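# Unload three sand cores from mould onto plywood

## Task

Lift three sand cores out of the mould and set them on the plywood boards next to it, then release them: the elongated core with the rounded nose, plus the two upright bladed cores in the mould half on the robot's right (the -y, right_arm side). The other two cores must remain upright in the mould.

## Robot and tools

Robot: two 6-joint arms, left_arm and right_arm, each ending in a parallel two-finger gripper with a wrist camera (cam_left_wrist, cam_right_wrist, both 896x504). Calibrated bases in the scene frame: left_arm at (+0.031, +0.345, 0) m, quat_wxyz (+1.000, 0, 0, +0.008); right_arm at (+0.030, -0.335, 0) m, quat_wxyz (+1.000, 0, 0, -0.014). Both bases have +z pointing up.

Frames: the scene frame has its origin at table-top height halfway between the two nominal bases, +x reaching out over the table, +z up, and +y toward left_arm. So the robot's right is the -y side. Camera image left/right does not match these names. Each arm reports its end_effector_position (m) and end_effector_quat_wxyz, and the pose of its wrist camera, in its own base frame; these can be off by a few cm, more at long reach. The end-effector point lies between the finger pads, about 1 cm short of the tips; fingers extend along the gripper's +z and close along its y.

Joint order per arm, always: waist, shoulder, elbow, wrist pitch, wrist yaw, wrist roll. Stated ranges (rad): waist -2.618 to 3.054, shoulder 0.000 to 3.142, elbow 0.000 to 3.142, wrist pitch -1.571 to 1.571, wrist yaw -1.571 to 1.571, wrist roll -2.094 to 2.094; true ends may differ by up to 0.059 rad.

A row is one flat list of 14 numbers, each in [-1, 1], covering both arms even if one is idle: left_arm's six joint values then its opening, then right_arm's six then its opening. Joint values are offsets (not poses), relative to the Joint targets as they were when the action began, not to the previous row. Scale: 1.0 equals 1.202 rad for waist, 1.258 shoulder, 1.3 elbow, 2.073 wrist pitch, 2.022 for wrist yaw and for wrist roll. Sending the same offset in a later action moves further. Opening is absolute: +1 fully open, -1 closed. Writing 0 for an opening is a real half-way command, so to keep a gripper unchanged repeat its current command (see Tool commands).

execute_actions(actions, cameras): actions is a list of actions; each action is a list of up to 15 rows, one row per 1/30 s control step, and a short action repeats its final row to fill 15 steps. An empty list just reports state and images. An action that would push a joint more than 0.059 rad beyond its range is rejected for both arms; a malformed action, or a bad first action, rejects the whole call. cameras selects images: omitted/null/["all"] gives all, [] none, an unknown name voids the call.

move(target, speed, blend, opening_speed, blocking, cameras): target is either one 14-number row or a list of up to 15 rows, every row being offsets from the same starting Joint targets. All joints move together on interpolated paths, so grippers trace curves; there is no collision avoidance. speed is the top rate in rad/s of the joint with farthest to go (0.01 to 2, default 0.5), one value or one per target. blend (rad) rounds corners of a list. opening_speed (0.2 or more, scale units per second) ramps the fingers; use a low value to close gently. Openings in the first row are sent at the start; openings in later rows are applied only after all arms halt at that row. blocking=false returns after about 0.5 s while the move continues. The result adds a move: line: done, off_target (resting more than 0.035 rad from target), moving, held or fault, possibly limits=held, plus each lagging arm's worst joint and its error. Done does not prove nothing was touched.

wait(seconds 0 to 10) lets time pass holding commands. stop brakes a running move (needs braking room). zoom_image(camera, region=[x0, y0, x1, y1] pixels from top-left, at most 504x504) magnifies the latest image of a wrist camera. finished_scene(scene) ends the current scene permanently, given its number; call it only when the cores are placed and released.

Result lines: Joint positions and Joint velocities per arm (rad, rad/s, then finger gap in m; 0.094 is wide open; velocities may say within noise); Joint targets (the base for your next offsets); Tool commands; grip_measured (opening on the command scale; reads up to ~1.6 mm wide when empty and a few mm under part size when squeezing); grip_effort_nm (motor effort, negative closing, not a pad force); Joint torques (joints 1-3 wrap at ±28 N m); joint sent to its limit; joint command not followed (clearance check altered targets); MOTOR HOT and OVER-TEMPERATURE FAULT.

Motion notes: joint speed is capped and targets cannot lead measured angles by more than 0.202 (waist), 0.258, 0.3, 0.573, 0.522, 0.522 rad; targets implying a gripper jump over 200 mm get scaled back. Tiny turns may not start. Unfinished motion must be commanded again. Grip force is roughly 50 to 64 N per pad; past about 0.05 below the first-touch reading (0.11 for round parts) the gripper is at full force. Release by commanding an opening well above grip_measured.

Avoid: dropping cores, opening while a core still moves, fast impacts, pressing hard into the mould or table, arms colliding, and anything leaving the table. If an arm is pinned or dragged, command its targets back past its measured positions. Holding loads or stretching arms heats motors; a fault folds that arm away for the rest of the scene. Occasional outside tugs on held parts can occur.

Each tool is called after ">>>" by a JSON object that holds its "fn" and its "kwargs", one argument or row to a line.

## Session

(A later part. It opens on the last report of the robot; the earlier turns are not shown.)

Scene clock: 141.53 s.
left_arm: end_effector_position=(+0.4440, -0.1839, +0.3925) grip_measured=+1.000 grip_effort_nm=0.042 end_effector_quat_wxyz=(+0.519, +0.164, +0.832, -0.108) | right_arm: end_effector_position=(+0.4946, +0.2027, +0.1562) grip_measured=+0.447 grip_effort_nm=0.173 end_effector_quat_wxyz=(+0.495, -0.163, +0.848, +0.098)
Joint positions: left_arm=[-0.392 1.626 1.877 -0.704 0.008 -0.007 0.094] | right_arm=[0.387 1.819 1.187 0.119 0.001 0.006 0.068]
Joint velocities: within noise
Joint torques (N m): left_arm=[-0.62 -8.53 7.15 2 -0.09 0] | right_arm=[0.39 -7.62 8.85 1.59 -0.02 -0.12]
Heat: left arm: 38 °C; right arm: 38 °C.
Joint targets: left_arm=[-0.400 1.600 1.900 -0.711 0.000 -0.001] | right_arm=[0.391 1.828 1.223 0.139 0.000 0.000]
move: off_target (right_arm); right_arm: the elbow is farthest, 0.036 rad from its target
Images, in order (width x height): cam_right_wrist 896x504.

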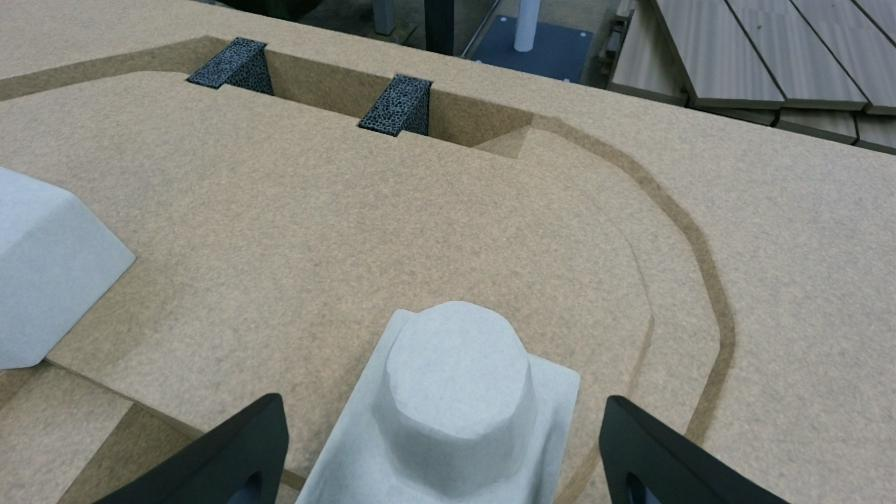

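>>> {"fn": "move", "kwargs": {
  "target": [0,0,0,0,0,0,1, -0.007,0,0,0,0,0,-0.55],
  "speed": 0.2,
  "opening_speed": 0.4,
  "cameras": ["cam_right_wrist"]
}}

Scene clock: 146.97 s.
left_arm: end_effector_position=(+0.4439, -0.1839, +0.3924) grip_measured=+1.000 grip_effort_nm=0.027 end_effector_quat_wxyz=(+0.519, +0.164, +0.832, -0.108) | right_arm: end_effector_position=(+0.4949, +0.2025, +0.1566) grip_measured=-0.368 grip_effort_nm=-0.999 end_effector_quat_wxyz=(+0.496, -0.163, +0.847, +0.098)
Joint positions: left_arm=[-0.392 1.626 1.877 -0.704 0.008 -0.007 0.094] | right_arm=[0.387 1.819 1.187 0.121 0.003 0.006 0.03]
Joint velocities: within noise
Joint torques (N m): left_arm=[-0.51 -8.55 7.15 2.04 -0.08 0.03] | right_arm=[-0.36 -7.62 8.85 1.61 -0.04 -0.11]
Heat: left arm: 38 °C; right arm: 39 °C.
Joint targets: left_arm=[-0.400 1.600 1.900 -0.712 0.000 -0.001] | right_arm=[0.383 1.828 1.223 0.139 0.000 0.000]
move: off_target (right_arm); right_arm: the elbow is farthest, 0.036 rad from its target
Images, in order (width x height): cam_right_wrist 896x504.

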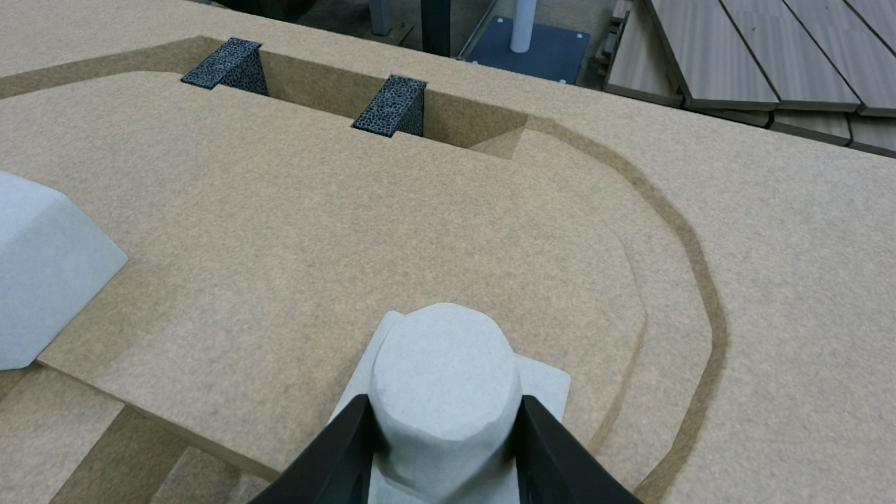

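>>> {"fn": "move", "kwargs": {
  "target": [
    [0,0,0,0,0,0,1, 0.003,-0.046,0.102,-0.065,0,0,-0.55],
    [0,0,0,0,0,0,1, 0.003,-0.064,0.296,-0.197,0,0,-0.55],
    [0,0,0,0,0,0,1, -0.568,-0.503,0.122,-0.572,0,0,-0.55]
  ],
  "speed": [0.25,0.4,0.6],
  "blend": [0.03,0.05,0],
  "cameras": ["cam_right_wrist"]
}}

Scene clock: 164.10 s.
left_arm: end_effector_position=(+0.4439, -0.1839, +0.3924) grip_measured=+1.000 grip_effort_nm=0.032 end_effector_quat_wxyz=(+0.519, +0.164, +0.832, -0.108) | right_arm: end_effector_position=(+0.2985, -0.0906, +0.2683) grip_measured=-0.369 grip_effort_nm=-0.999 end_effector_quat_wxyz=(+0.318, +0.142, +0.936, -0.049)
Joint positions: left_arm=[-0.392 1.626 1.877 -0.704 0.008 -0.007 0.094] | right_arm=[-0.295 1.217 1.38 -1.078 0.004 0.004 0.03]
Joint velocities: within noise
Joint torques (N m): left_arm=[-0.55 -8.54 7.16 2.03 -0.07 0] | right_arm=[-0.36 -4.71 5.64 1.37 -0.05 -0.09]
Heat: left arm: 38 °C; right arm: 40 °C.
Joint targets: left_arm=[-0.400 1.600 1.900 -0.712 0.000 -0.001] | right_arm=[-0.300 1.195 1.381 -1.046 0.000 0.000]
move: done
Images, in order (width x height): cam_right_wrist 896x504.

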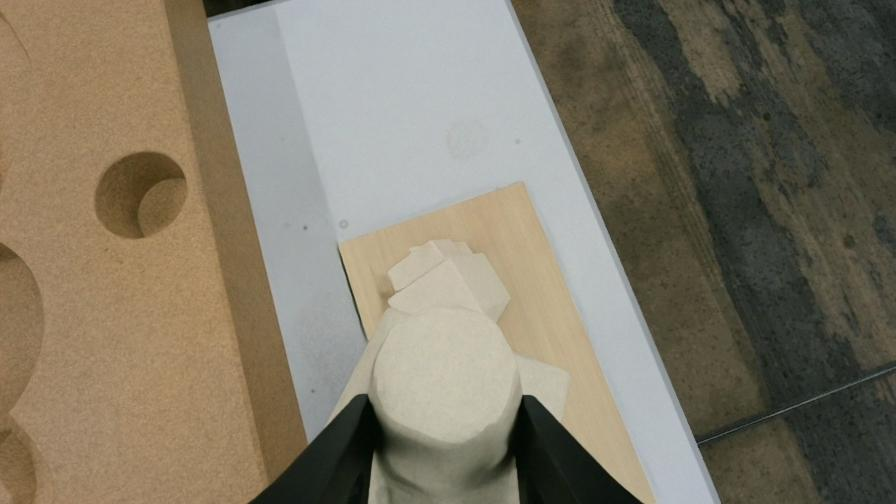

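>>> {"fn": "move", "kwargs": {
  "target": [0,0,0,0,0,0,1, -0.075,-0.53,-0.63,0.19,0,-0.989,-0.55],
  "speed": 0.6,
  "cameras": ["cam_right_wrist"]
}}

Scene clock: 228.73 s.
left_arm: end_effector_position=(+0.4439, -0.1839, +0.3924) grip_measured=+1.000 grip_effort_nm=0.037 end_effector_quat_wxyz=(+0.519, +0.164, +0.832, -0.108) | right_arm: end_effector_position=(+0.2091, -0.0833, +0.1544) grip_measured=-0.369 grip_effort_nm=-1.004 end_effector_quat_wxyz=(-0.154, +0.655, -0.633, +0.382)
Joint positions: left_arm=[-0.392 1.626 1.877 -0.704 0.008 -0.007 0.094] | right_arm=[-0.382 0.546 0.558 -0.734 0.002 -1.988 0.03]
Joint velocities: within noise
Joint torques (N m): left_arm=[-0.54 -8.51 7.2 2.04 -0.06 0.01] | right_arm=[-0.66 -0.57 6.37 2.05 -0.03 -0.13]
Heat: left arm: 39 °C; right arm: 41 °C.
Joint targets: left_arm=[-0.400 1.600 1.900 -0.712 0.000 -0.001] | right_arm=[-0.390 0.528 0.562 -0.653 0.000 -2.000]
move: off_target (right_arm); right_arm: the wrist pitch is farthest, 0.082 rad from its target
Images, in order (width x height): cam_right_wrist 896x504.

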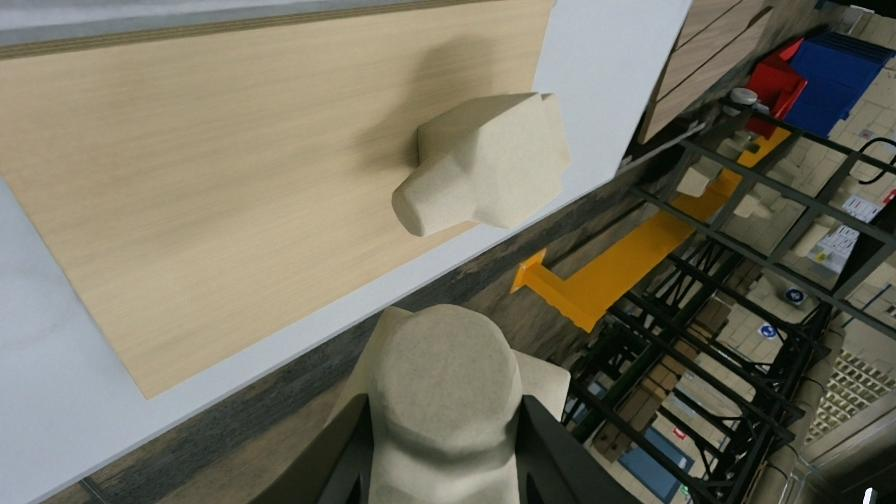

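>>> {"fn": "execute_actions", "kwargs": {
  "actions": []
}}

Scene clock: 247.40 s.
left_arm: end_effector_position=(+0.4439, -0.1839, +0.3924) grip_measured=+1.000 grip_effort_nm=0.032 end_effector_quat_wxyz=(+0.519, +0.164, +0.832, -0.108) | right_arm: end_effector_position=(+0.2092, -0.0833, +0.1545) grip_measured=-0.369 grip_effort_nm=-1.004 end_effector_quat_wxyz=(-0.154, +0.656, -0.633, +0.382)
Joint positions: left_arm=[-0.392 1.626 1.877 -0.704 0.008 -0.007 0.094] | right_arm=[-0.382 0.546 0.558 -0.733 0.002 -1.989 0.03]
Joint velocities: within noise
Joint torques (N m): left_arm=[-0.61 -8.5 7.28 2.04 -0.07 0.02] | right_arm=[-0.66 -0.57 6.32 2.04 -0.03 -0.16]
Heat: left arm: 39 °C; right arm: 43 °C.
Joint targets: left_arm=[-0.400 1.600 1.900 -0.712 0.000 -0.001] | right_arm=[-0.390 0.528 0.562 -0.653 0.000 -2.000]
Tool commands: left_gripper/opening=+1.0 right_gripper/opening=-0.55

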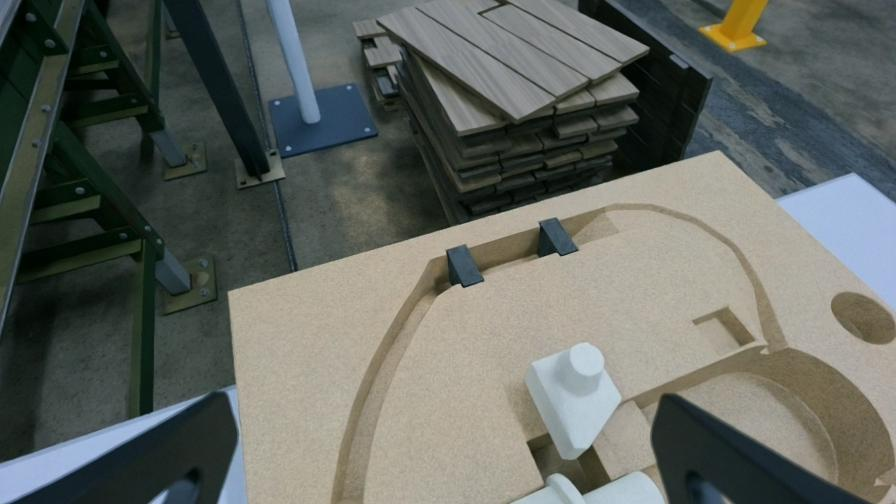

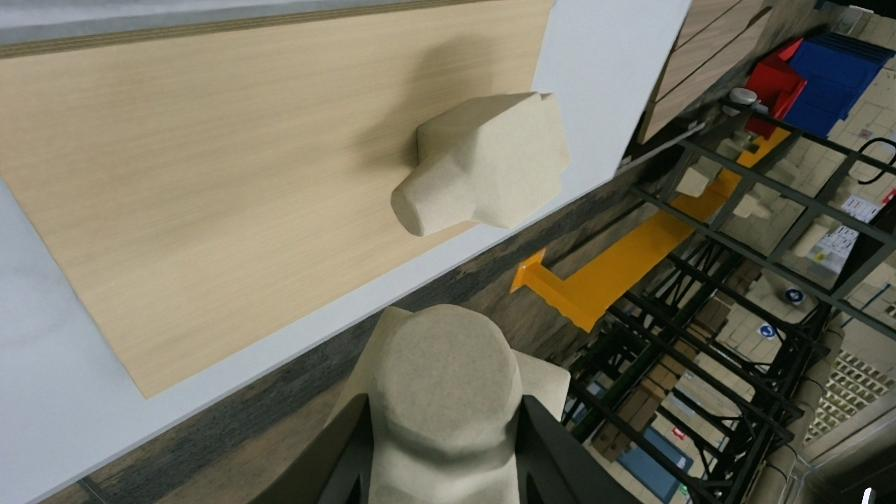

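>>> {"fn": "move", "kwargs": {
  "target": [0,0,0,0,0,0,1,0,-0.05,-0.235,0.115,0,0,-0.55],
  "speed": 0.4
}}

Scene clock: 264.77 s.
left_arm: end_effector_position=(+0.4439, -0.1839, +0.3924) grip_measured=+1.000 grip_effort_nm=0.027 end_effector_quat_wxyz=(+0.519, +0.164, +0.832, -0.108) | right_arm: end_effector_position=(+0.2203, -0.0869, +0.0988) grip_measured=-0.547 grip_effort_nm=-0.134 end_effector_quat_wxyz=(-0.169, +0.646, -0.617, +0.416)
Joint positions: left_arm=[-0.392 1.626 1.877 -0.704 0.008 -0.007 0.094] | right_arm=[-0.383 0.475 0.265 -0.429 -0.005 -1.998 0.021]
Joint velocities: within noise
Joint torques (N m): left_arm=[-0.57 -8.65 7.21 2.05 -0.09 0.04] | right_arm=[-0.57 0.12 5.65 1.55 0.03 -0.05]
Heat: left arm: 39 °C; right arm: 42 °C.
Joint targets: left_arm=[-0.400 1.600 1.900 -0.711 0.000 -0.001] | right_arm=[-0.390 0.465 0.257 -0.414 0.000 -2.000]
move: done

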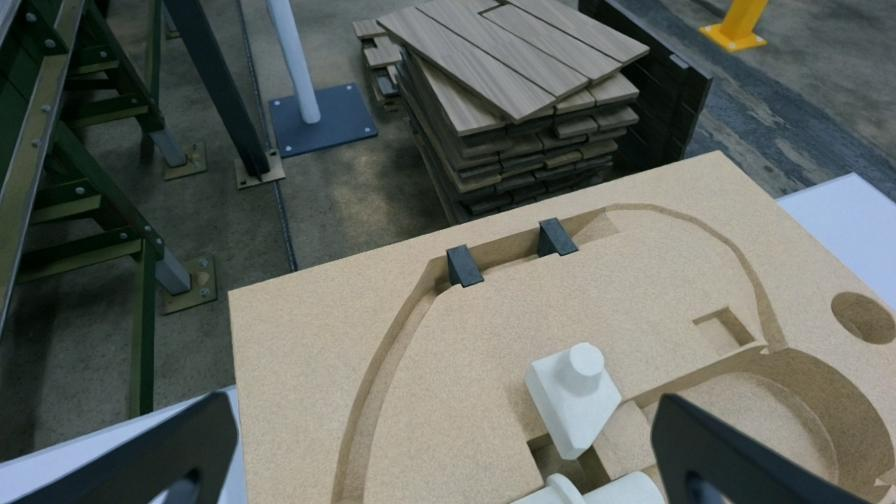

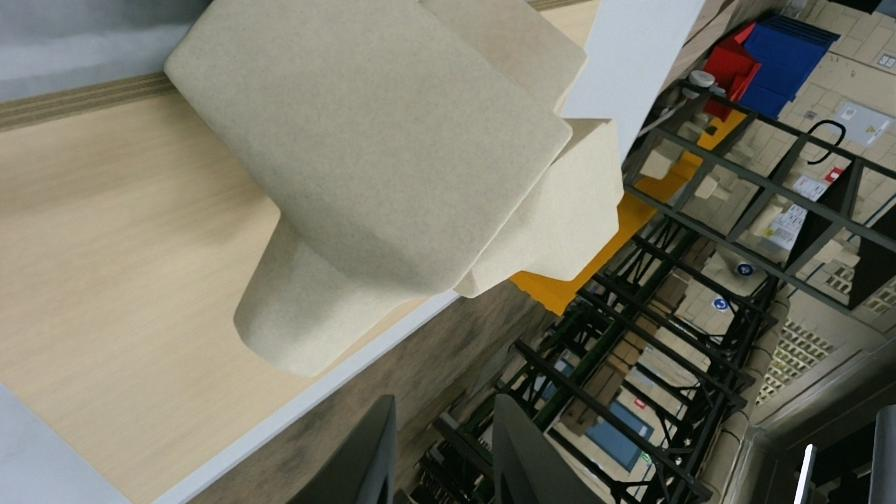

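>>> {"fn": "wait", "kwargs": {
  "seconds": 0.5,
  "cameras": ["cam_right_wrist"]
}}

>>> {"fn": "zoom_image", "kwargs": {
  "camera": "cam_right_wrist",
  "region": [130, 0, 634, 504]
}}

Scene clock: 268.90 s.
left_arm: end_effector_position=(+0.4439, -0.1839, +0.3924) grip_measured=+1.000 grip_effort_nm=0.037 end_effector_quat_wxyz=(+0.519, +0.164, +0.832, -0.108) | right_arm: end_effector_position=(+0.2205, -0.0869, +0.0990) grip_measured=-0.547 grip_effort_nm=-0.129 end_effector_quat_wxyz=(-0.169, +0.646, -0.617, +0.417)
Joint positions: left_arm=[-0.392 1.626 1.877 -0.704 0.008 -0.007 0.094] | right_arm=[-0.383 0.475 0.265 -0.428 -0.005 -1.998 0.021]
Joint velocities: within noise
Joint torques (N m): left_arm=[-0.51 -8.53 7.19 2.02 -0.08 0.01] | right_arm=[-0.55 0.13 5.64 1.49 0.03 -0.06]
Heat: left arm: 39 °C; right arm: 42 °C.
Joint targets: left_arm=[-0.400 1.600 1.900 -0.711 0.000 -0.001] | right_arm=[-0.390 0.465 0.257 -0.414 0.000 -2.000]
Tool commands: left_gripper/opening=+1.0 right_gripper/opening=-0.55
wait: 0.50 s; at rest from the start
Images, in order (width x height): cam_right_wrist 896x504.

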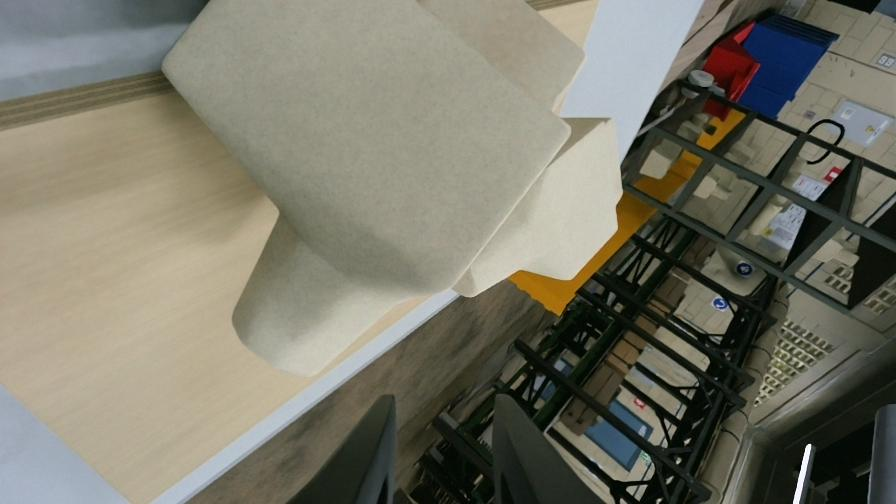

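Scaled by 1.000.

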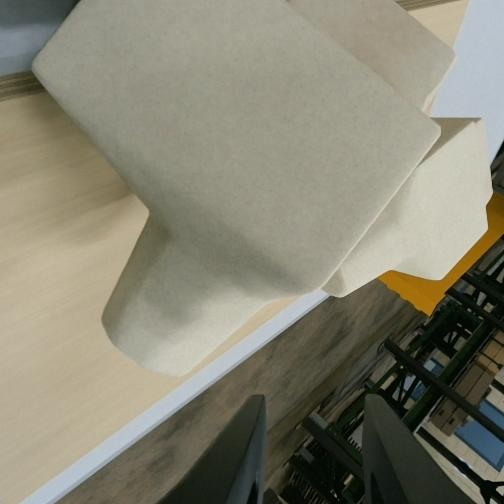

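>>> {"fn": "move", "kwargs": {
  "target": [
    [0,0,0,0,0,0,1,0,-0.095,0.12,-0.155,0,0,-0.55],
    [0,0,0,0,0,0,1,0,-0.095,0.37,-0.30,0,0,-0.55]
  ],
  "speed": 0.4,
  "blend": 0.05
}}

Scene clock: 277.10 s.
left_arm: end_effector_position=(+0.4439, -0.1839, +0.3924) grip_measured=+1.000 grip_effort_nm=0.027 end_effector_quat_wxyz=(+0.519, +0.164, +0.832, -0.108) | right_arm: end_effector_position=(+0.1648, -0.0646, +0.1995) grip_measured=-0.547 grip_effort_nm=-0.129 end_effector_quat_wxyz=(-0.164, +0.650, -0.621, +0.406)
Joint positions: left_arm=[-0.392 1.626 1.877 -0.704 0.008 -0.007 0.094] | right_arm=[-0.383 0.357 0.714 -1.02 -0.004 -1.998 0.021]
Joint velocities: within noise
Joint torques (N m): left_arm=[-0.54 -8.64 7.17 2.03 -0.05 0.01] | right_arm=[-0.58 1.36 7.17 1.2 0.02 -0.06]
Heat: left arm: 39 °C; right arm: 42 °C.
Joint targets: left_arm=[-0.400 1.600 1.900 -0.711 0.000 -0.001] | right_arm=[-0.390 0.346 0.738 -1.036 0.000 -2.000]
move: done

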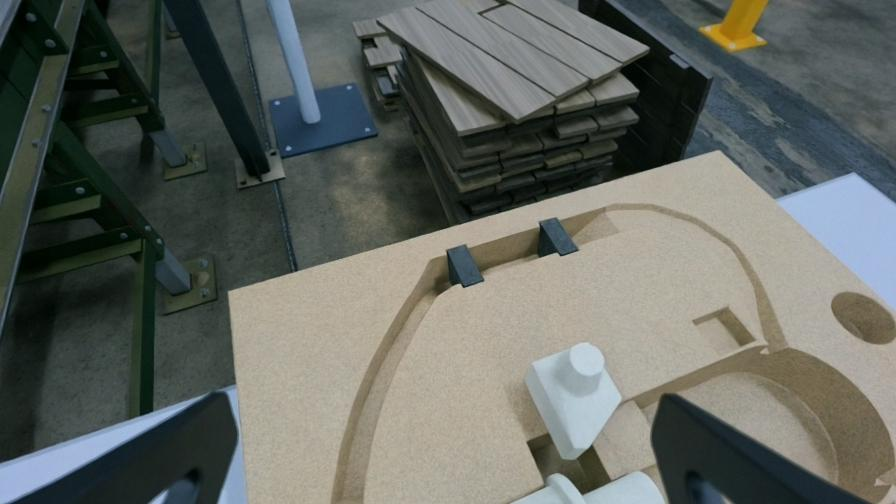

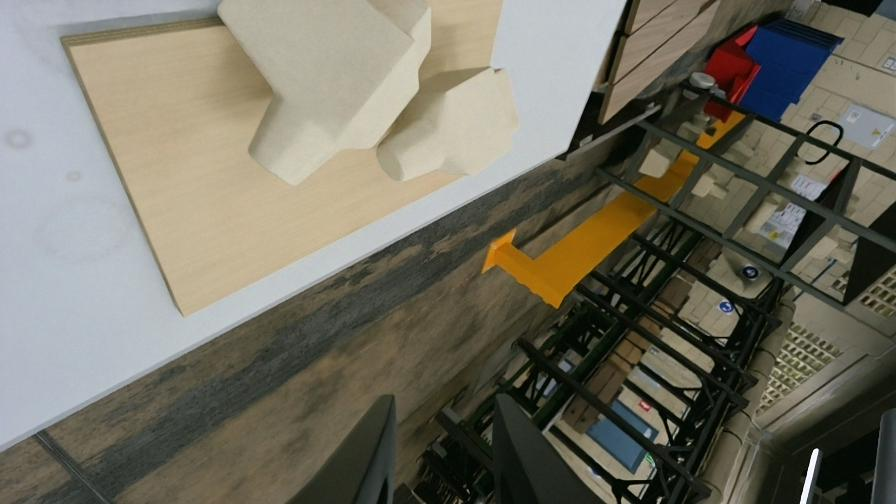

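>>> {"fn": "move", "kwargs": {
  "target": [
    [0,0,0,0,0,0,1,0,0.15,0.35,-0.1,0,0,-0.55],
    [0,0,0,0,0,0,1,0,0.773,0.851,-0.236,0,0.989,-0.55]
  ],
  "speed": 0.9,
  "blend": 0.05,
  "cameras": ["cam_right_wrist"]
}}

Scene clock: 286.50 s.
left_arm: end_effector_position=(+0.4439, -0.1839, +0.3924) grip_measured=+1.000 grip_effort_nm=0.032 end_effector_quat_wxyz=(+0.519, +0.164, +0.832, -0.108) | right_arm: end_effector_position=(+0.2522, -0.0999, +0.3333) grip_measured=-0.547 grip_effort_nm=-0.129 end_effector_quat_wxyz=(+0.270, +0.179, +0.945, -0.052)
Joint positions: left_arm=[-0.392 1.626 1.877 -0.704 0.008 -0.007 0.094] | right_arm=[-0.383 1.317 1.817 -1.514 -0.004 -0.007 0.021]
Joint velocities: within noise
Joint torques (N m): left_arm=[-0.51 -8.54 7.19 2 -0.06 0.02] | right_arm=[-0.59 -2.61 6.54 0.87 0.03 0.03]
Heat: left arm: 39 °C; right arm: 41 °C.
Joint targets: left_arm=[-0.400 1.600 1.900 -0.711 0.000 -0.001] | right_arm=[-0.390 1.318 1.844 -1.525 0.000 0.000]
move: done
Images, in order (width x height): cam_right_wrist 896x504.

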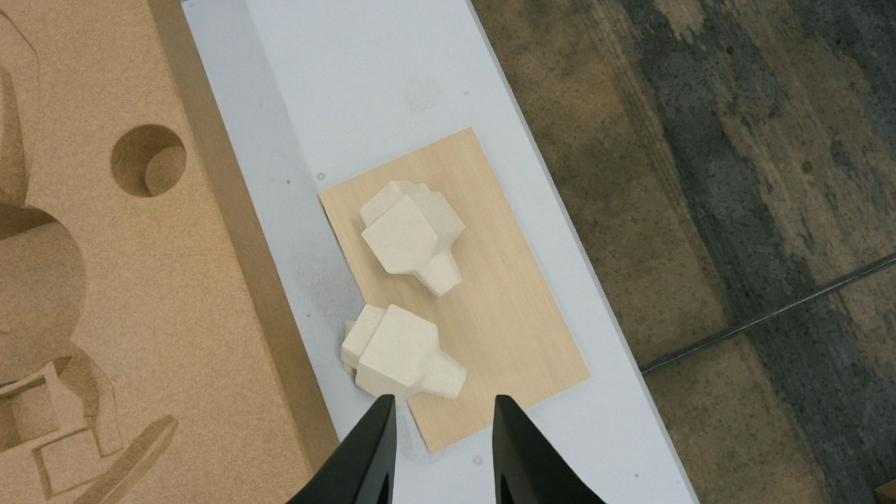

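>>> {"fn": "zoom_image", "kwargs": {
  "camera": "cam_right_wrist",
  "region": [300, 150, 600, 460]
}}

Scaled by 1.626.

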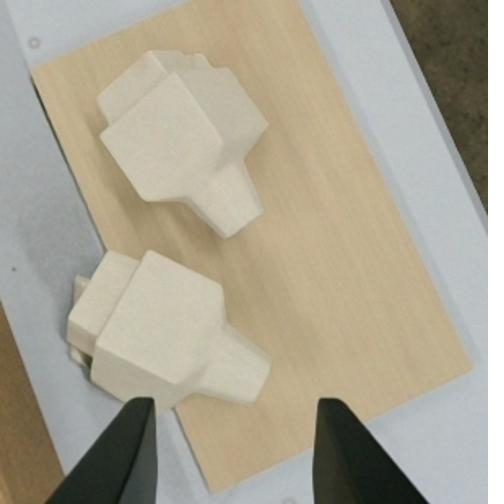

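>>> {"fn": "move", "kwargs": {
  "target": [
    [0,0,0,0,0,0,1,-0.015,0.037,-0.4,0.06,0,-0.5,0.2],
    [0,0,0,0,0,0,1,-0.015,0.037,-0.552,0.127,0,-0.534,0.2]
  ],
  "speed": 0.7,
  "blend": 0.05,
  "cameras": ["cam_right_wrist"]
}}

Scene clock: 316.80 s.
left_arm: end_effector_position=(+0.4439, -0.1839, +0.3924) grip_measured=+1.000 grip_effort_nm=0.027 end_effector_quat_wxyz=(+0.519, +0.164, +0.832, -0.108) | right_arm: end_effector_position=(+0.2158, -0.0895, +0.1313) grip_measured=+0.197 grip_effort_nm=0.178 end_effector_quat_wxyz=(+0.025, -0.330, +0.943, -0.020)
Joint positions: left_arm=[-0.392 1.626 1.877 -0.704 0.008 -0.007 0.094] | right_arm=[-0.4 1.364 1.133 -1.276 -0.003 -1.073 0.056]
Joint velocities: within noise
Joint torques (N m): left_arm=[-0.54 -8.58 7.2 2.05 -0.07 0] | right_arm=[-0.68 -3.74 4.77 0.31 0.02 -0.1]
Heat: left arm: 40 °C; right arm: 40 °C.
Joint targets: left_arm=[-0.400 1.600 1.900 -0.711 0.000 -0.001] | right_arm=[-0.408 1.364 1.126 -1.262 -0.001 -1.080]
move: done
Images, in order (width x height): cam_right_wrist 896x504.

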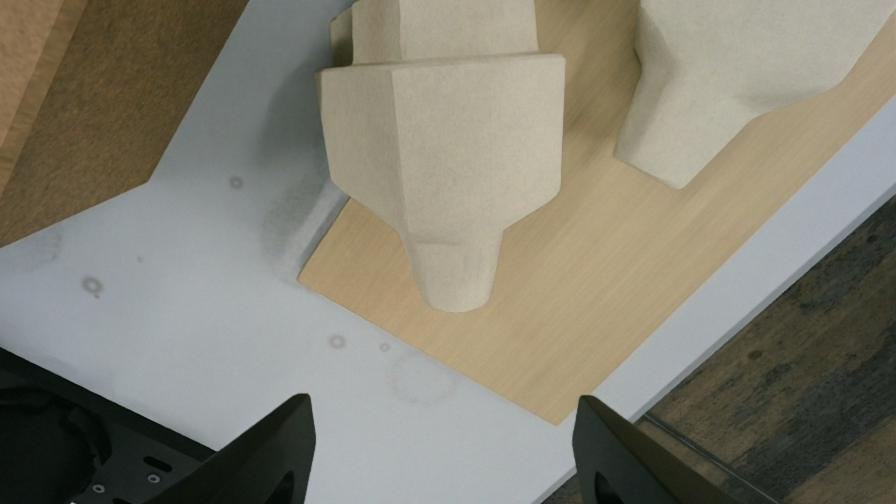

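>>> {"fn": "move", "kwargs": {
  "target": [0,0,0,0,0,0,1,0,0.014,-0.158,0.108,0,0,0.2],
  "speed": 0.4,
  "cameras": ["cam_right_wrist"]
}}

Scene clock: 332.90 s.
left_arm: end_effector_position=(+0.4439, -0.1839, +0.3924) grip_measured=+1.000 grip_effort_nm=0.027 end_effector_quat_wxyz=(+0.519, +0.164, +0.832, -0.108) | right_arm: end_effector_position=(+0.2154, -0.0894, +0.0775) grip_measured=+0.197 grip_effort_nm=0.183 end_effector_quat_wxyz=(+0.027, -0.331, +0.943, -0.022)
Joint positions: left_arm=[-0.392 1.626 1.877 -0.704 0.008 -0.007 0.094] | right_arm=[-0.4 1.378 0.929 -1.053 -0.003 -1.074 0.056]
Joint velocities: within noise
Joint torques (N m): left_arm=[-0.46 -8.59 7.16 2.03 -0.07 -0.01] | right_arm=[-0.66 -3.55 4.55 0.39 0.02 -0.11]
Heat: left arm: 40 °C; right arm: 38 °C.
Joint targets: left_arm=[-0.400 1.600 1.900 -0.711 0.000 -0.001] | right_arm=[-0.408 1.382 0.921 -1.038 0.000 -1.080]
move: done
Images, in order (width x height): cam_right_wrist 896x504.

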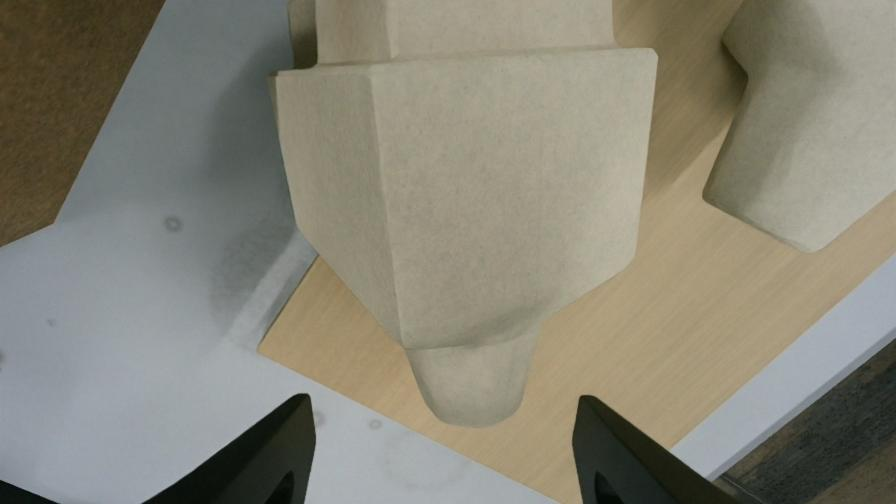

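>>> {"fn": "move", "kwargs": {
  "target": [0,0,0,0,0,0,1,-0.011,0.037,-0.064,0.06,0,0,0.2],
  "speed": 0.2,
  "cameras": ["cam_right_wrist"]
}}

Scene clock: 346.97 s.
left_arm: end_effector_position=(+0.4439, -0.1839, +0.3924) grip_measured=+1.000 grip_effort_nm=0.027 end_effector_quat_wxyz=(+0.519, +0.164, +0.832, -0.108) | right_arm: end_effector_position=(+0.2165, -0.0933, +0.0486) grip_measured=+0.197 grip_effort_nm=0.178 end_effector_quat_wxyz=(+0.026, -0.324, +0.945, -0.021)
Joint positions: left_arm=[-0.392 1.626 1.877 -0.704 0.008 -0.007 0.094] | right_arm=[-0.413 1.423 0.847 -0.928 -0.003 -1.074 0.056]
Joint velocities: within noise
Joint torques (N m): left_arm=[-0.51 -8.51 7.12 2.03 -0.05 0] | right_arm=[-0.65 -3.62 4.3 0.36 0.02 -0.11]
Heat: left arm: 40 °C; right arm: 37 °C.
Joint targets: left_arm=[-0.400 1.600 1.900 -0.711 0.000 -0.001] | right_arm=[-0.421 1.429 0.838 -0.914 -0.001 -1.080]
move: done
Images, in order (width x height): cam_right_wrist 896x504.

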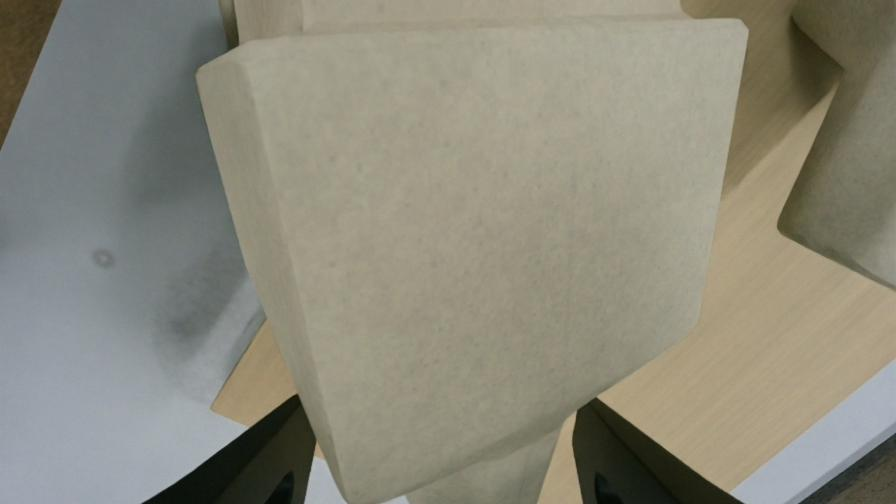

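>>> {"fn": "move", "kwargs": {
  "target": [0,0,0,0,0,0,1,-0.024,-0.001,0.0,0.0,0,0,0.2],
  "speed": 0.1,
  "cameras": ["cam_right_wrist"]
}}

Scene clock: 354.23 s.
left_arm: end_effector_position=(+0.4439, -0.1839, +0.3924) grip_measured=+1.000 grip_effort_nm=0.027 end_effector_quat_wxyz=(+0.519, +0.164, +0.832, -0.108) | right_arm: end_effector_position=(+0.2139, -0.0998, +0.0487) grip_measured=+0.197 grip_effort_nm=0.178 end_effector_quat_wxyz=(+0.026, -0.310, +0.950, -0.022)
Joint positions: left_arm=[-0.392 1.626 1.877 -0.704 0.008 -0.007 0.094] | right_arm=[-0.443 1.423 0.847 -0.926 -0.003 -1.074 0.056]
Joint velocities: within noise
Joint torques (N m): left_arm=[-0.55 -8.57 7.19 2.04 -0.07 0.01] | right_arm=[-0.72 -3.71 4.3 0.34 0.01 -0.11]
Heat: left arm: 40 °C; right arm: 37 °C.
Joint targets: left_arm=[-0.400 1.600 1.900 -0.711 0.000 -0.001] | right_arm=[-0.450 1.428 0.838 -0.914 0.000 -1.080]
move: done
Images, in order (width x height): cam_right_wrist 896x504.

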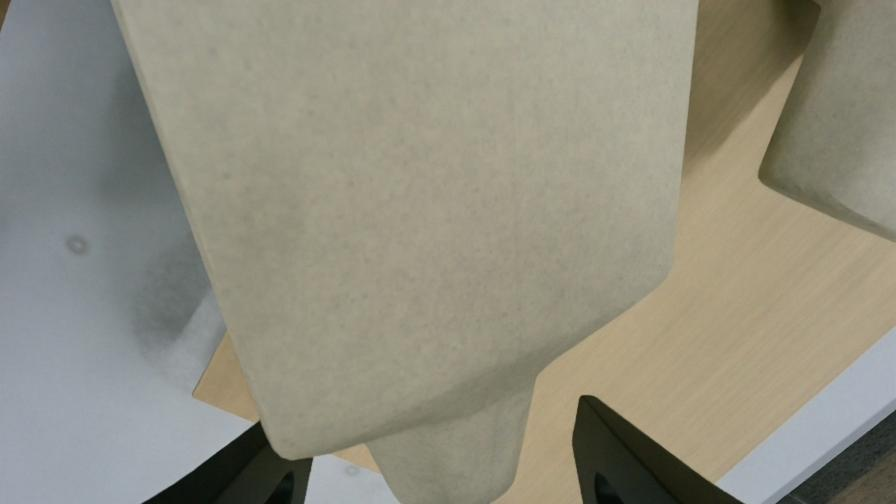

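>>> {"fn": "move", "kwargs": {
  "target": [0,0,0,0,0,0,1,0,0,0,0,0,0,-0.55],
  "opening_speed": 0.3,
  "cameras": ["cam_right_wrist"]
}}

Scene clock: 362.47 s.
left_arm: end_effector_position=(+0.4439, -0.1839, +0.3924) grip_measured=+1.000 grip_effort_nm=0.032 end_effector_quat_wxyz=(+0.519, +0.164, +0.832, -0.108) | right_arm: end_effector_position=(+0.2140, -0.1001, +0.0487) grip_measured=-0.395 grip_effort_nm=-1.004 end_effector_quat_wxyz=(+0.025, -0.312, +0.949, -0.023)
Joint positions: left_arm=[-0.392 1.626 1.877 -0.704 0.008 -0.007 0.094] | right_arm=[-0.443 1.423 0.847 -0.926 -0.001 -1.077 0.028]
Joint velocities: within noise
Joint torques (N m): left_arm=[-0.47 -8.53 7.2 2.04 -0.07 0] | right_arm=[-0.62 -3.73 4.33 0.34 0 -0.07]
Heat: left arm: 40 °C; right arm: 37 °C.
Joint targets: left_arm=[-0.400 1.600 1.900 -0.711 0.000 -0.001] | right_arm=[-0.450 1.428 0.838 -0.914 0.000 -1.080]
move: done
Images, in order (width x height): cam_right_wrist 896x504.

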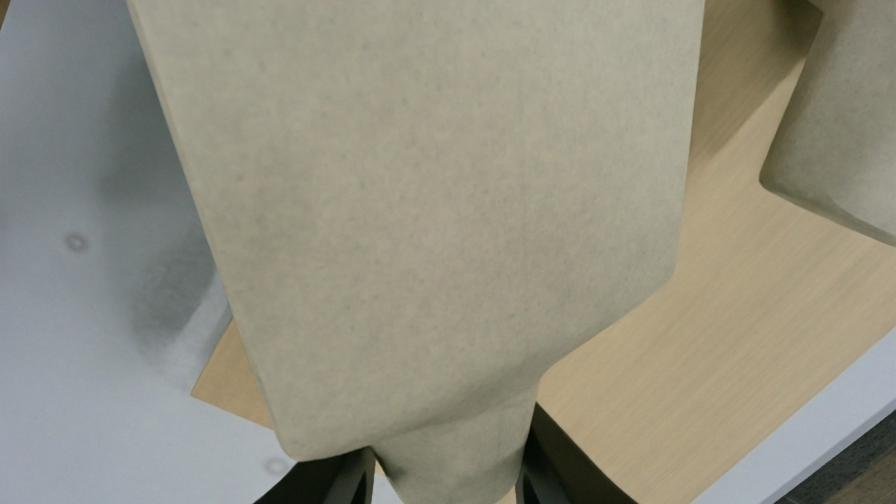

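>>> {"fn": "move", "kwargs": {
  "target": [0,0,0,0,0,0,1,0,-0.013,0.058,-0.015,0,0,-0.55],
  "speed": 0.2,
  "cameras": ["cam_right_wrist"]
}}

Scene clock: 372.27 s.
left_arm: end_effector_position=(+0.4439, -0.1839, +0.3924) grip_measured=+1.000 grip_effort_nm=0.027 end_effector_quat_wxyz=(+0.519, +0.164, +0.832, -0.108) | right_arm: end_effector_position=(+0.2195, -0.1030, +0.0561) grip_measured=-0.397 grip_effort_nm=-1.004 end_effector_quat_wxyz=(+0.030, -0.312, +0.949, -0.029)
Joint positions: left_arm=[-0.392 1.626 1.877 -0.704 0.008 -0.007 0.094] | right_arm=[-0.443 1.423 0.877 -0.94 0 -1.078 0.028]
Joint velocities: within noise
Joint torques (N m): left_arm=[-0.5 -8.53 7.27 2.01 -0.08 0.01] | right_arm=[-0.61 -5.09 7.99 0.21 -0.02 -0.07]
Heat: left arm: 40 °C; right arm: 36 °C.
Joint targets: left_arm=[-0.400 1.600 1.900 -0.711 0.000 -0.001] | right_arm=[-0.450 1.411 0.913 -0.945 0.000 -1.080]
move: off_target (right_arm); right_arm: the elbow is farthest, 0.037 rad from its target
Images, in order (width x height): cam_right_wrist 896x504.

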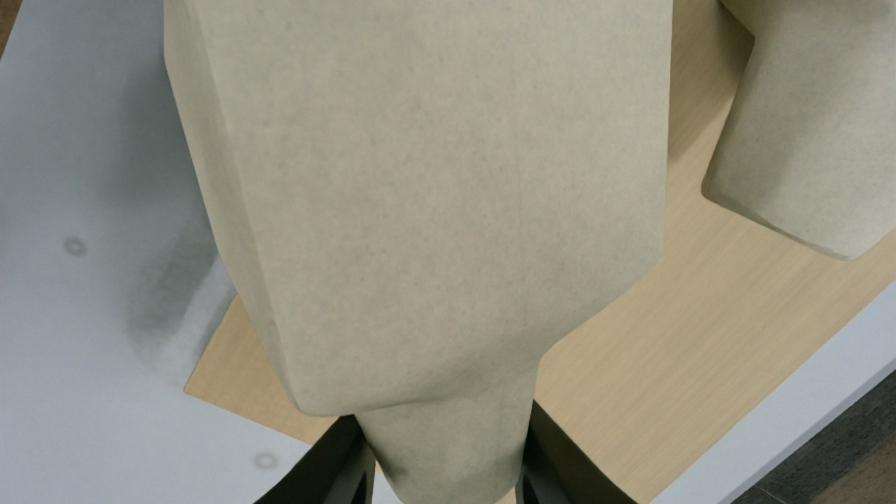

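>>> {"fn": "move", "kwargs": {
  "target": [0,0,0,0,0,0,1,0,-0.02,0.025,-0.02,0,0,-0.55],
  "speed": 0.15,
  "cameras": ["cam_right_wrist"]
}}

Scene clock: 377.40 s.
left_arm: end_effector_position=(+0.4439, -0.1839, +0.3924) grip_measured=+1.000 grip_effort_nm=0.032 end_effector_quat_wxyz=(+0.519, +0.164, +0.832, -0.108) | right_arm: end_effector_position=(+0.2178, -0.1042, +0.0637) grip_measured=-0.398 grip_effort_nm=-0.999 end_effector_quat_wxyz=(+0.024, -0.312, +0.949, -0.030)
Joint positions: left_arm=[-0.392 1.626 1.877 -0.704 0.008 -0.007 0.094] | right_arm=[-0.443 1.418 0.904 -0.981 0.01 -1.078 0.028]
Joint velocities: within noise
Joint torques (N m): left_arm=[-0.58 -8.5 7.19 2.04 -0.06 -0.01] | right_arm=[-0.61 -6.75 8.43 0.18 -0.1 -0.06]
Heat: left arm: 40 °C; right arm: 36 °C.
Joint targets: left_arm=[-0.400 1.600 1.900 -0.711 0.000 -0.001] | right_arm=[-0.450 1.386 0.946 -0.986 0.000 -1.080]
move: off_target (right_arm); right_arm: the elbow is farthest, 0.041 rad from its target
Images, in order (width x height): cam_right_wrist 896x504.

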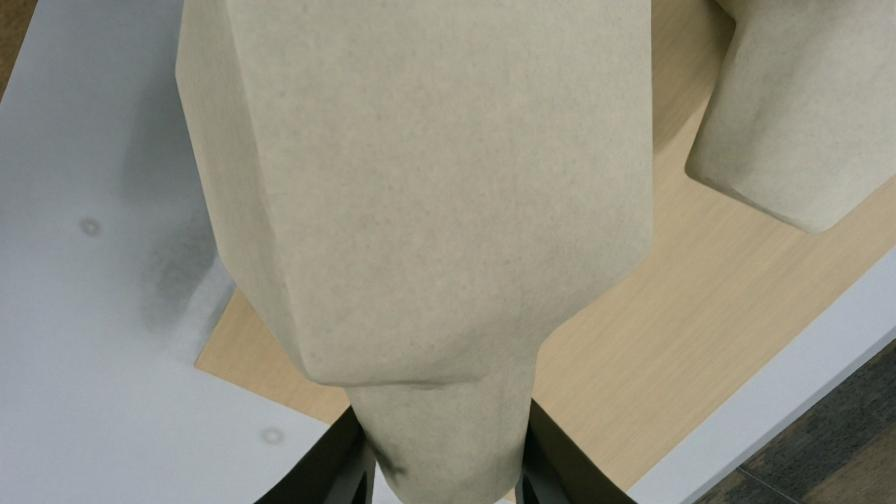

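>>> {"fn": "move", "kwargs": {
  "target": [0,0,0,0,0,0,1,0,-0.02,0.065,-0.04,0,0,-0.55],
  "speed": 0.15,
  "cameras": ["cam_right_wrist"]
}}

Scene clock: 384.47 s.
left_arm: end_effector_position=(+0.4439, -0.1839, +0.3924) grip_measured=+1.000 grip_effort_nm=0.027 end_effector_quat_wxyz=(+0.519, +0.164, +0.832, -0.108) | right_arm: end_effector_position=(+0.2226, -0.1067, +0.0904) grip_measured=-0.399 grip_effort_nm=-1.004 end_effector_quat_wxyz=(+0.033, -0.312, +0.949, -0.039)
Joint positions: left_arm=[-0.392 1.626 1.877 -0.704 0.008 -0.007 0.094] | right_arm=[-0.443 1.392 0.989 -1.067 0.012 -1.078 0.028]
Joint velocities: within noise
Joint torques (N m): left_arm=[-0.55 -8.59 7.17 2.03 -0.06 0] | right_arm=[-0.61 -6.58 8.53 0.27 -0.11 -0.06]
Heat: left arm: 40 °C; right arm: 36 °C.
Joint targets: left_arm=[-0.400 1.600 1.900 -0.711 0.000 -0.001] | right_arm=[-0.450 1.361 1.030 -1.069 0.000 -1.080]
move: off_target (right_arm); right_arm: the elbow is farthest, 0.042 rad from its target
Images, in order (width x height): cam_right_wrist 896x504.

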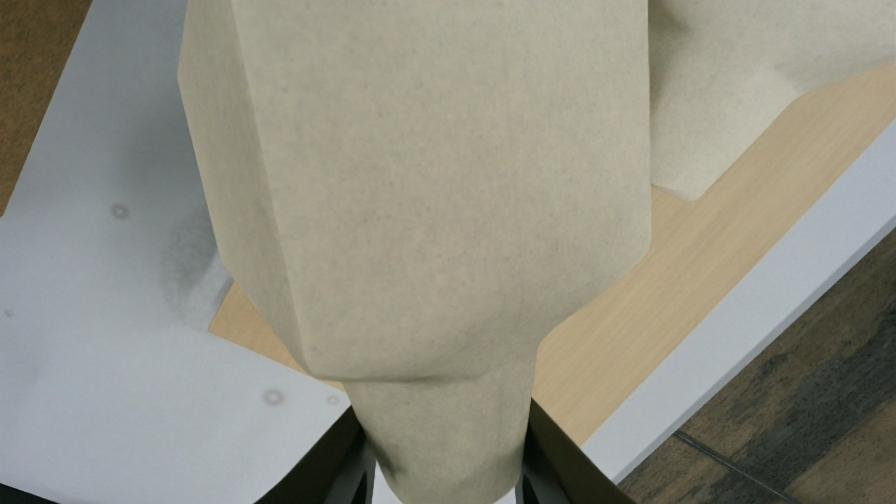

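>>> {"fn": "move", "kwargs": {
  "target": [0,0,0,0,0,0,1,-0.166,-0.036,-0.02,-0.005,0,0,-0.55],
  "speed": 0.2,
  "cameras": ["cam_right_wrist"]
}}

Scene clock: 391.17 s.
left_arm: end_effector_position=(+0.4439, -0.1839, +0.3924) grip_measured=+1.000 grip_effort_nm=0.027 end_effector_quat_wxyz=(+0.519, +0.164, +0.832, -0.108) | right_arm: end_effector_position=(+0.1947, -0.1483, +0.1001) grip_measured=-0.399 grip_effort_nm=-1.004 end_effector_quat_wxyz=(+0.038, -0.214, +0.974, -0.055)
Joint positions: left_arm=[-0.392 1.626 1.877 -0.704 0.008 -0.007 0.094] | right_arm=[-0.644 1.347 0.989 -1.08 0.015 -1.078 0.028]
Joint velocities: within noise
Joint torques (N m): left_arm=[-0.61 -8.46 7.1 2.02 -0.07 0] | right_arm=[-0.47 -6.34 6.48 0.33 -0.15 -0.07]
Heat: left arm: 40 °C; right arm: 37 °C.
Joint targets: left_arm=[-0.400 1.600 1.900 -0.711 0.000 -0.001] | right_arm=[-0.650 1.315 1.004 -1.080 0.000 -1.080]
move: done
Images, in order (width x height): cam_right_wrist 896x504.

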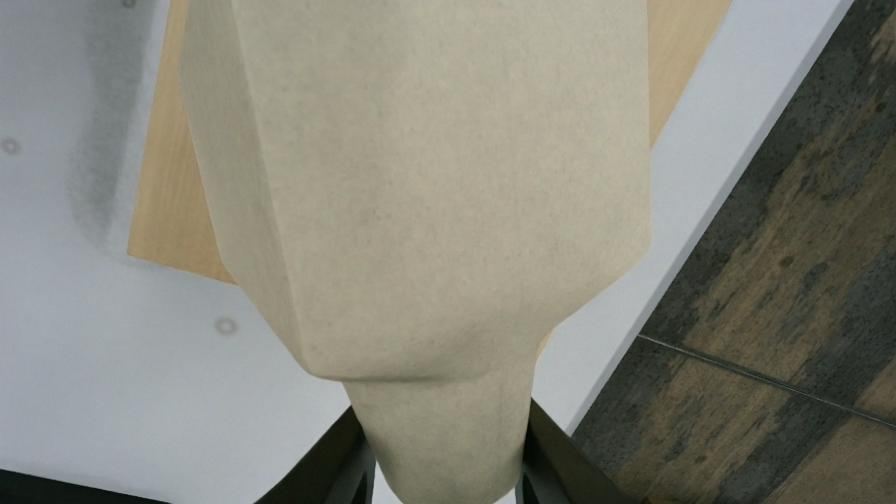

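>>> {"fn": "move", "kwargs": {
  "target": [0,0,0,0,0,0,1,-0.03,0,0,0,0,-0.099,-0.55],
  "speed": 0.2,
  "cameras": ["cam_right_wrist"]
}}

Scene clock: 403.33 s.
left_arm: end_effector_position=(+0.4439, -0.1839, +0.3924) grip_measured=+1.000 grip_effort_nm=0.027 end_effector_quat_wxyz=(+0.519, +0.164, +0.832, -0.108) | right_arm: end_effector_position=(+0.1892, -0.1545, +0.1001) grip_measured=-0.399 grip_effort_nm=-1.009 end_effector_quat_wxyz=(+0.031, -0.293, +0.954, -0.059)
Joint positions: left_arm=[-0.392 1.626 1.877 -0.704 0.008 -0.007 0.094] | right_arm=[-0.678 1.347 0.989 -1.081 0.015 -1.276 0.028]
Joint velocities: within noise
Joint torques (N m): left_arm=[-0.53 -8.54 7.2 2.01 -0.08 0.02] | right_arm=[-0.66 -6.34 6.46 0.34 -0.16 -0.1]
Heat: left arm: 40 °C; right arm: 37 °C.
Joint targets: left_arm=[-0.400 1.600 1.900 -0.711 0.000 -0.001] | right_arm=[-0.686 1.315 1.004 -1.080 0.000 -1.280]
move: done
Images, in order (width x height): cam_right_wrist 896x504.

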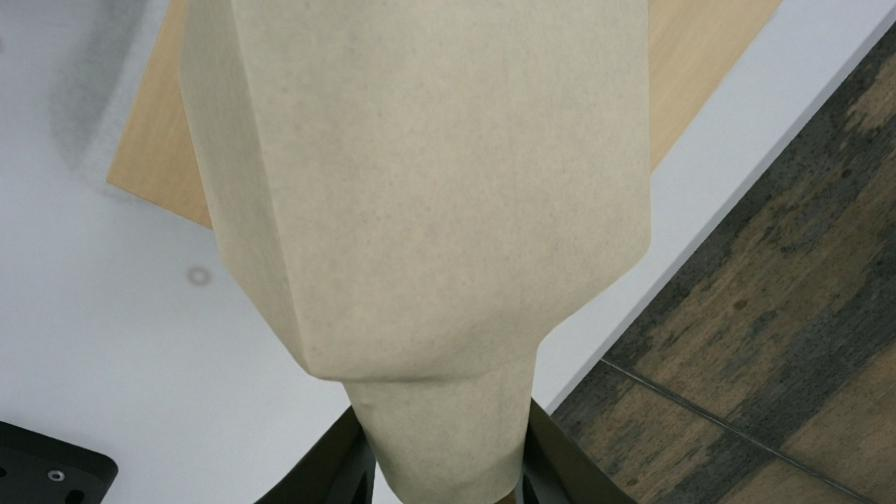

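>>> {"fn": "move", "kwargs": {
  "target": [0,0,0,0,0,0,1,0,0.071,-0.059,0.044,0,0,-0.55],
  "speed": 0.12,
  "cameras": ["cam_right_wrist"]
}}

Scene clock: 409.60 s.
left_arm: end_effector_position=(+0.4439, -0.1839, +0.3924) grip_measured=+1.000 grip_effort_nm=0.032 end_effector_quat_wxyz=(+0.519, +0.164, +0.832, -0.108) | right_arm: end_effector_position=(+0.1875, -0.1531, +0.0718) grip_measured=-0.399 grip_effort_nm=-1.004 end_effector_quat_wxyz=(+0.017, -0.294, +0.955, -0.038)
Joint positions: left_arm=[-0.392 1.626 1.877 -0.704 0.008 -0.007 0.094] | right_arm=[-0.678 1.407 0.928 -1.01 0.015 -1.277 0.028]
Joint velocities: within noise
Joint torques (N m): left_arm=[-0.55 -8.57 7.13 2.03 -0.07 -0.01] | right_arm=[-0.66 -4.23 5.12 0.45 -0.15 -0.08]
Heat: left arm: 40 °C; right arm: 37 °C.
Joint targets: left_arm=[-0.400 1.600 1.900 -0.711 0.000 -0.001] | right_arm=[-0.686 1.405 0.928 -0.989 0.000 -1.280]
move: done
Images, in order (width x height): cam_right_wrist 896x504.

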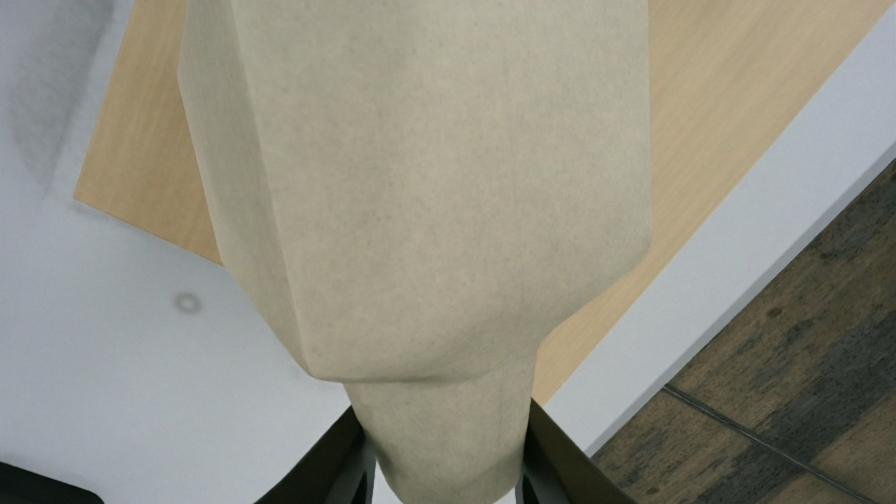

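>>> {"fn": "move", "kwargs": {
  "target": [0,0,0,0,0,0,1,0,0.02,-0.022,0.018,0,0,-0.55],
  "speed": 0.12,
  "cameras": ["cam_right_wrist"]
}}

Scene clock: 418.27 s.
left_arm: end_effector_position=(+0.4439, -0.1839, +0.3924) grip_measured=+1.000 grip_effort_nm=0.022 end_effector_quat_wxyz=(+0.519, +0.164, +0.832, -0.108) | right_arm: end_effector_position=(+0.1866, -0.1527, +0.0612) grip_measured=-0.399 grip_effort_nm=-1.004 end_effector_quat_wxyz=(+0.013, -0.294, +0.955, -0.032)
Joint positions: left_arm=[-0.392 1.626 1.877 -0.704 0.008 -0.007 0.094] | right_arm=[-0.679 1.428 0.903 -0.978 0.015 -1.277 0.028]
Joint velocities: within noise
Joint torques (N m): left_arm=[-0.62 -8.51 7.17 2.02 -0.08 -0.01] | right_arm=[-0.61 -4 4.74 0.48 -0.15 -0.08]
Heat: left arm: 41 °C; right arm: 36 °C.
Joint targets: left_arm=[-0.400 1.600 1.900 -0.711 0.000 -0.001] | right_arm=[-0.686 1.430 0.899 -0.951 0.000 -1.280]
move: done
Images, in order (width x height): cam_right_wrist 896x504.

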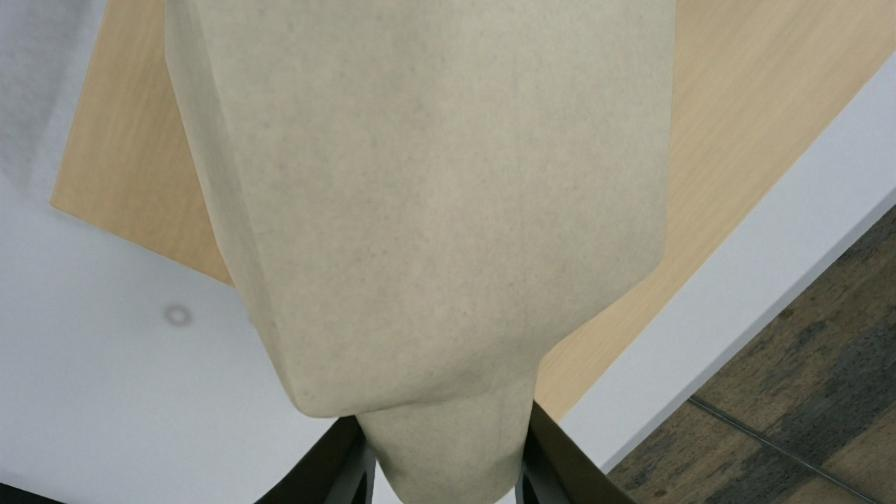

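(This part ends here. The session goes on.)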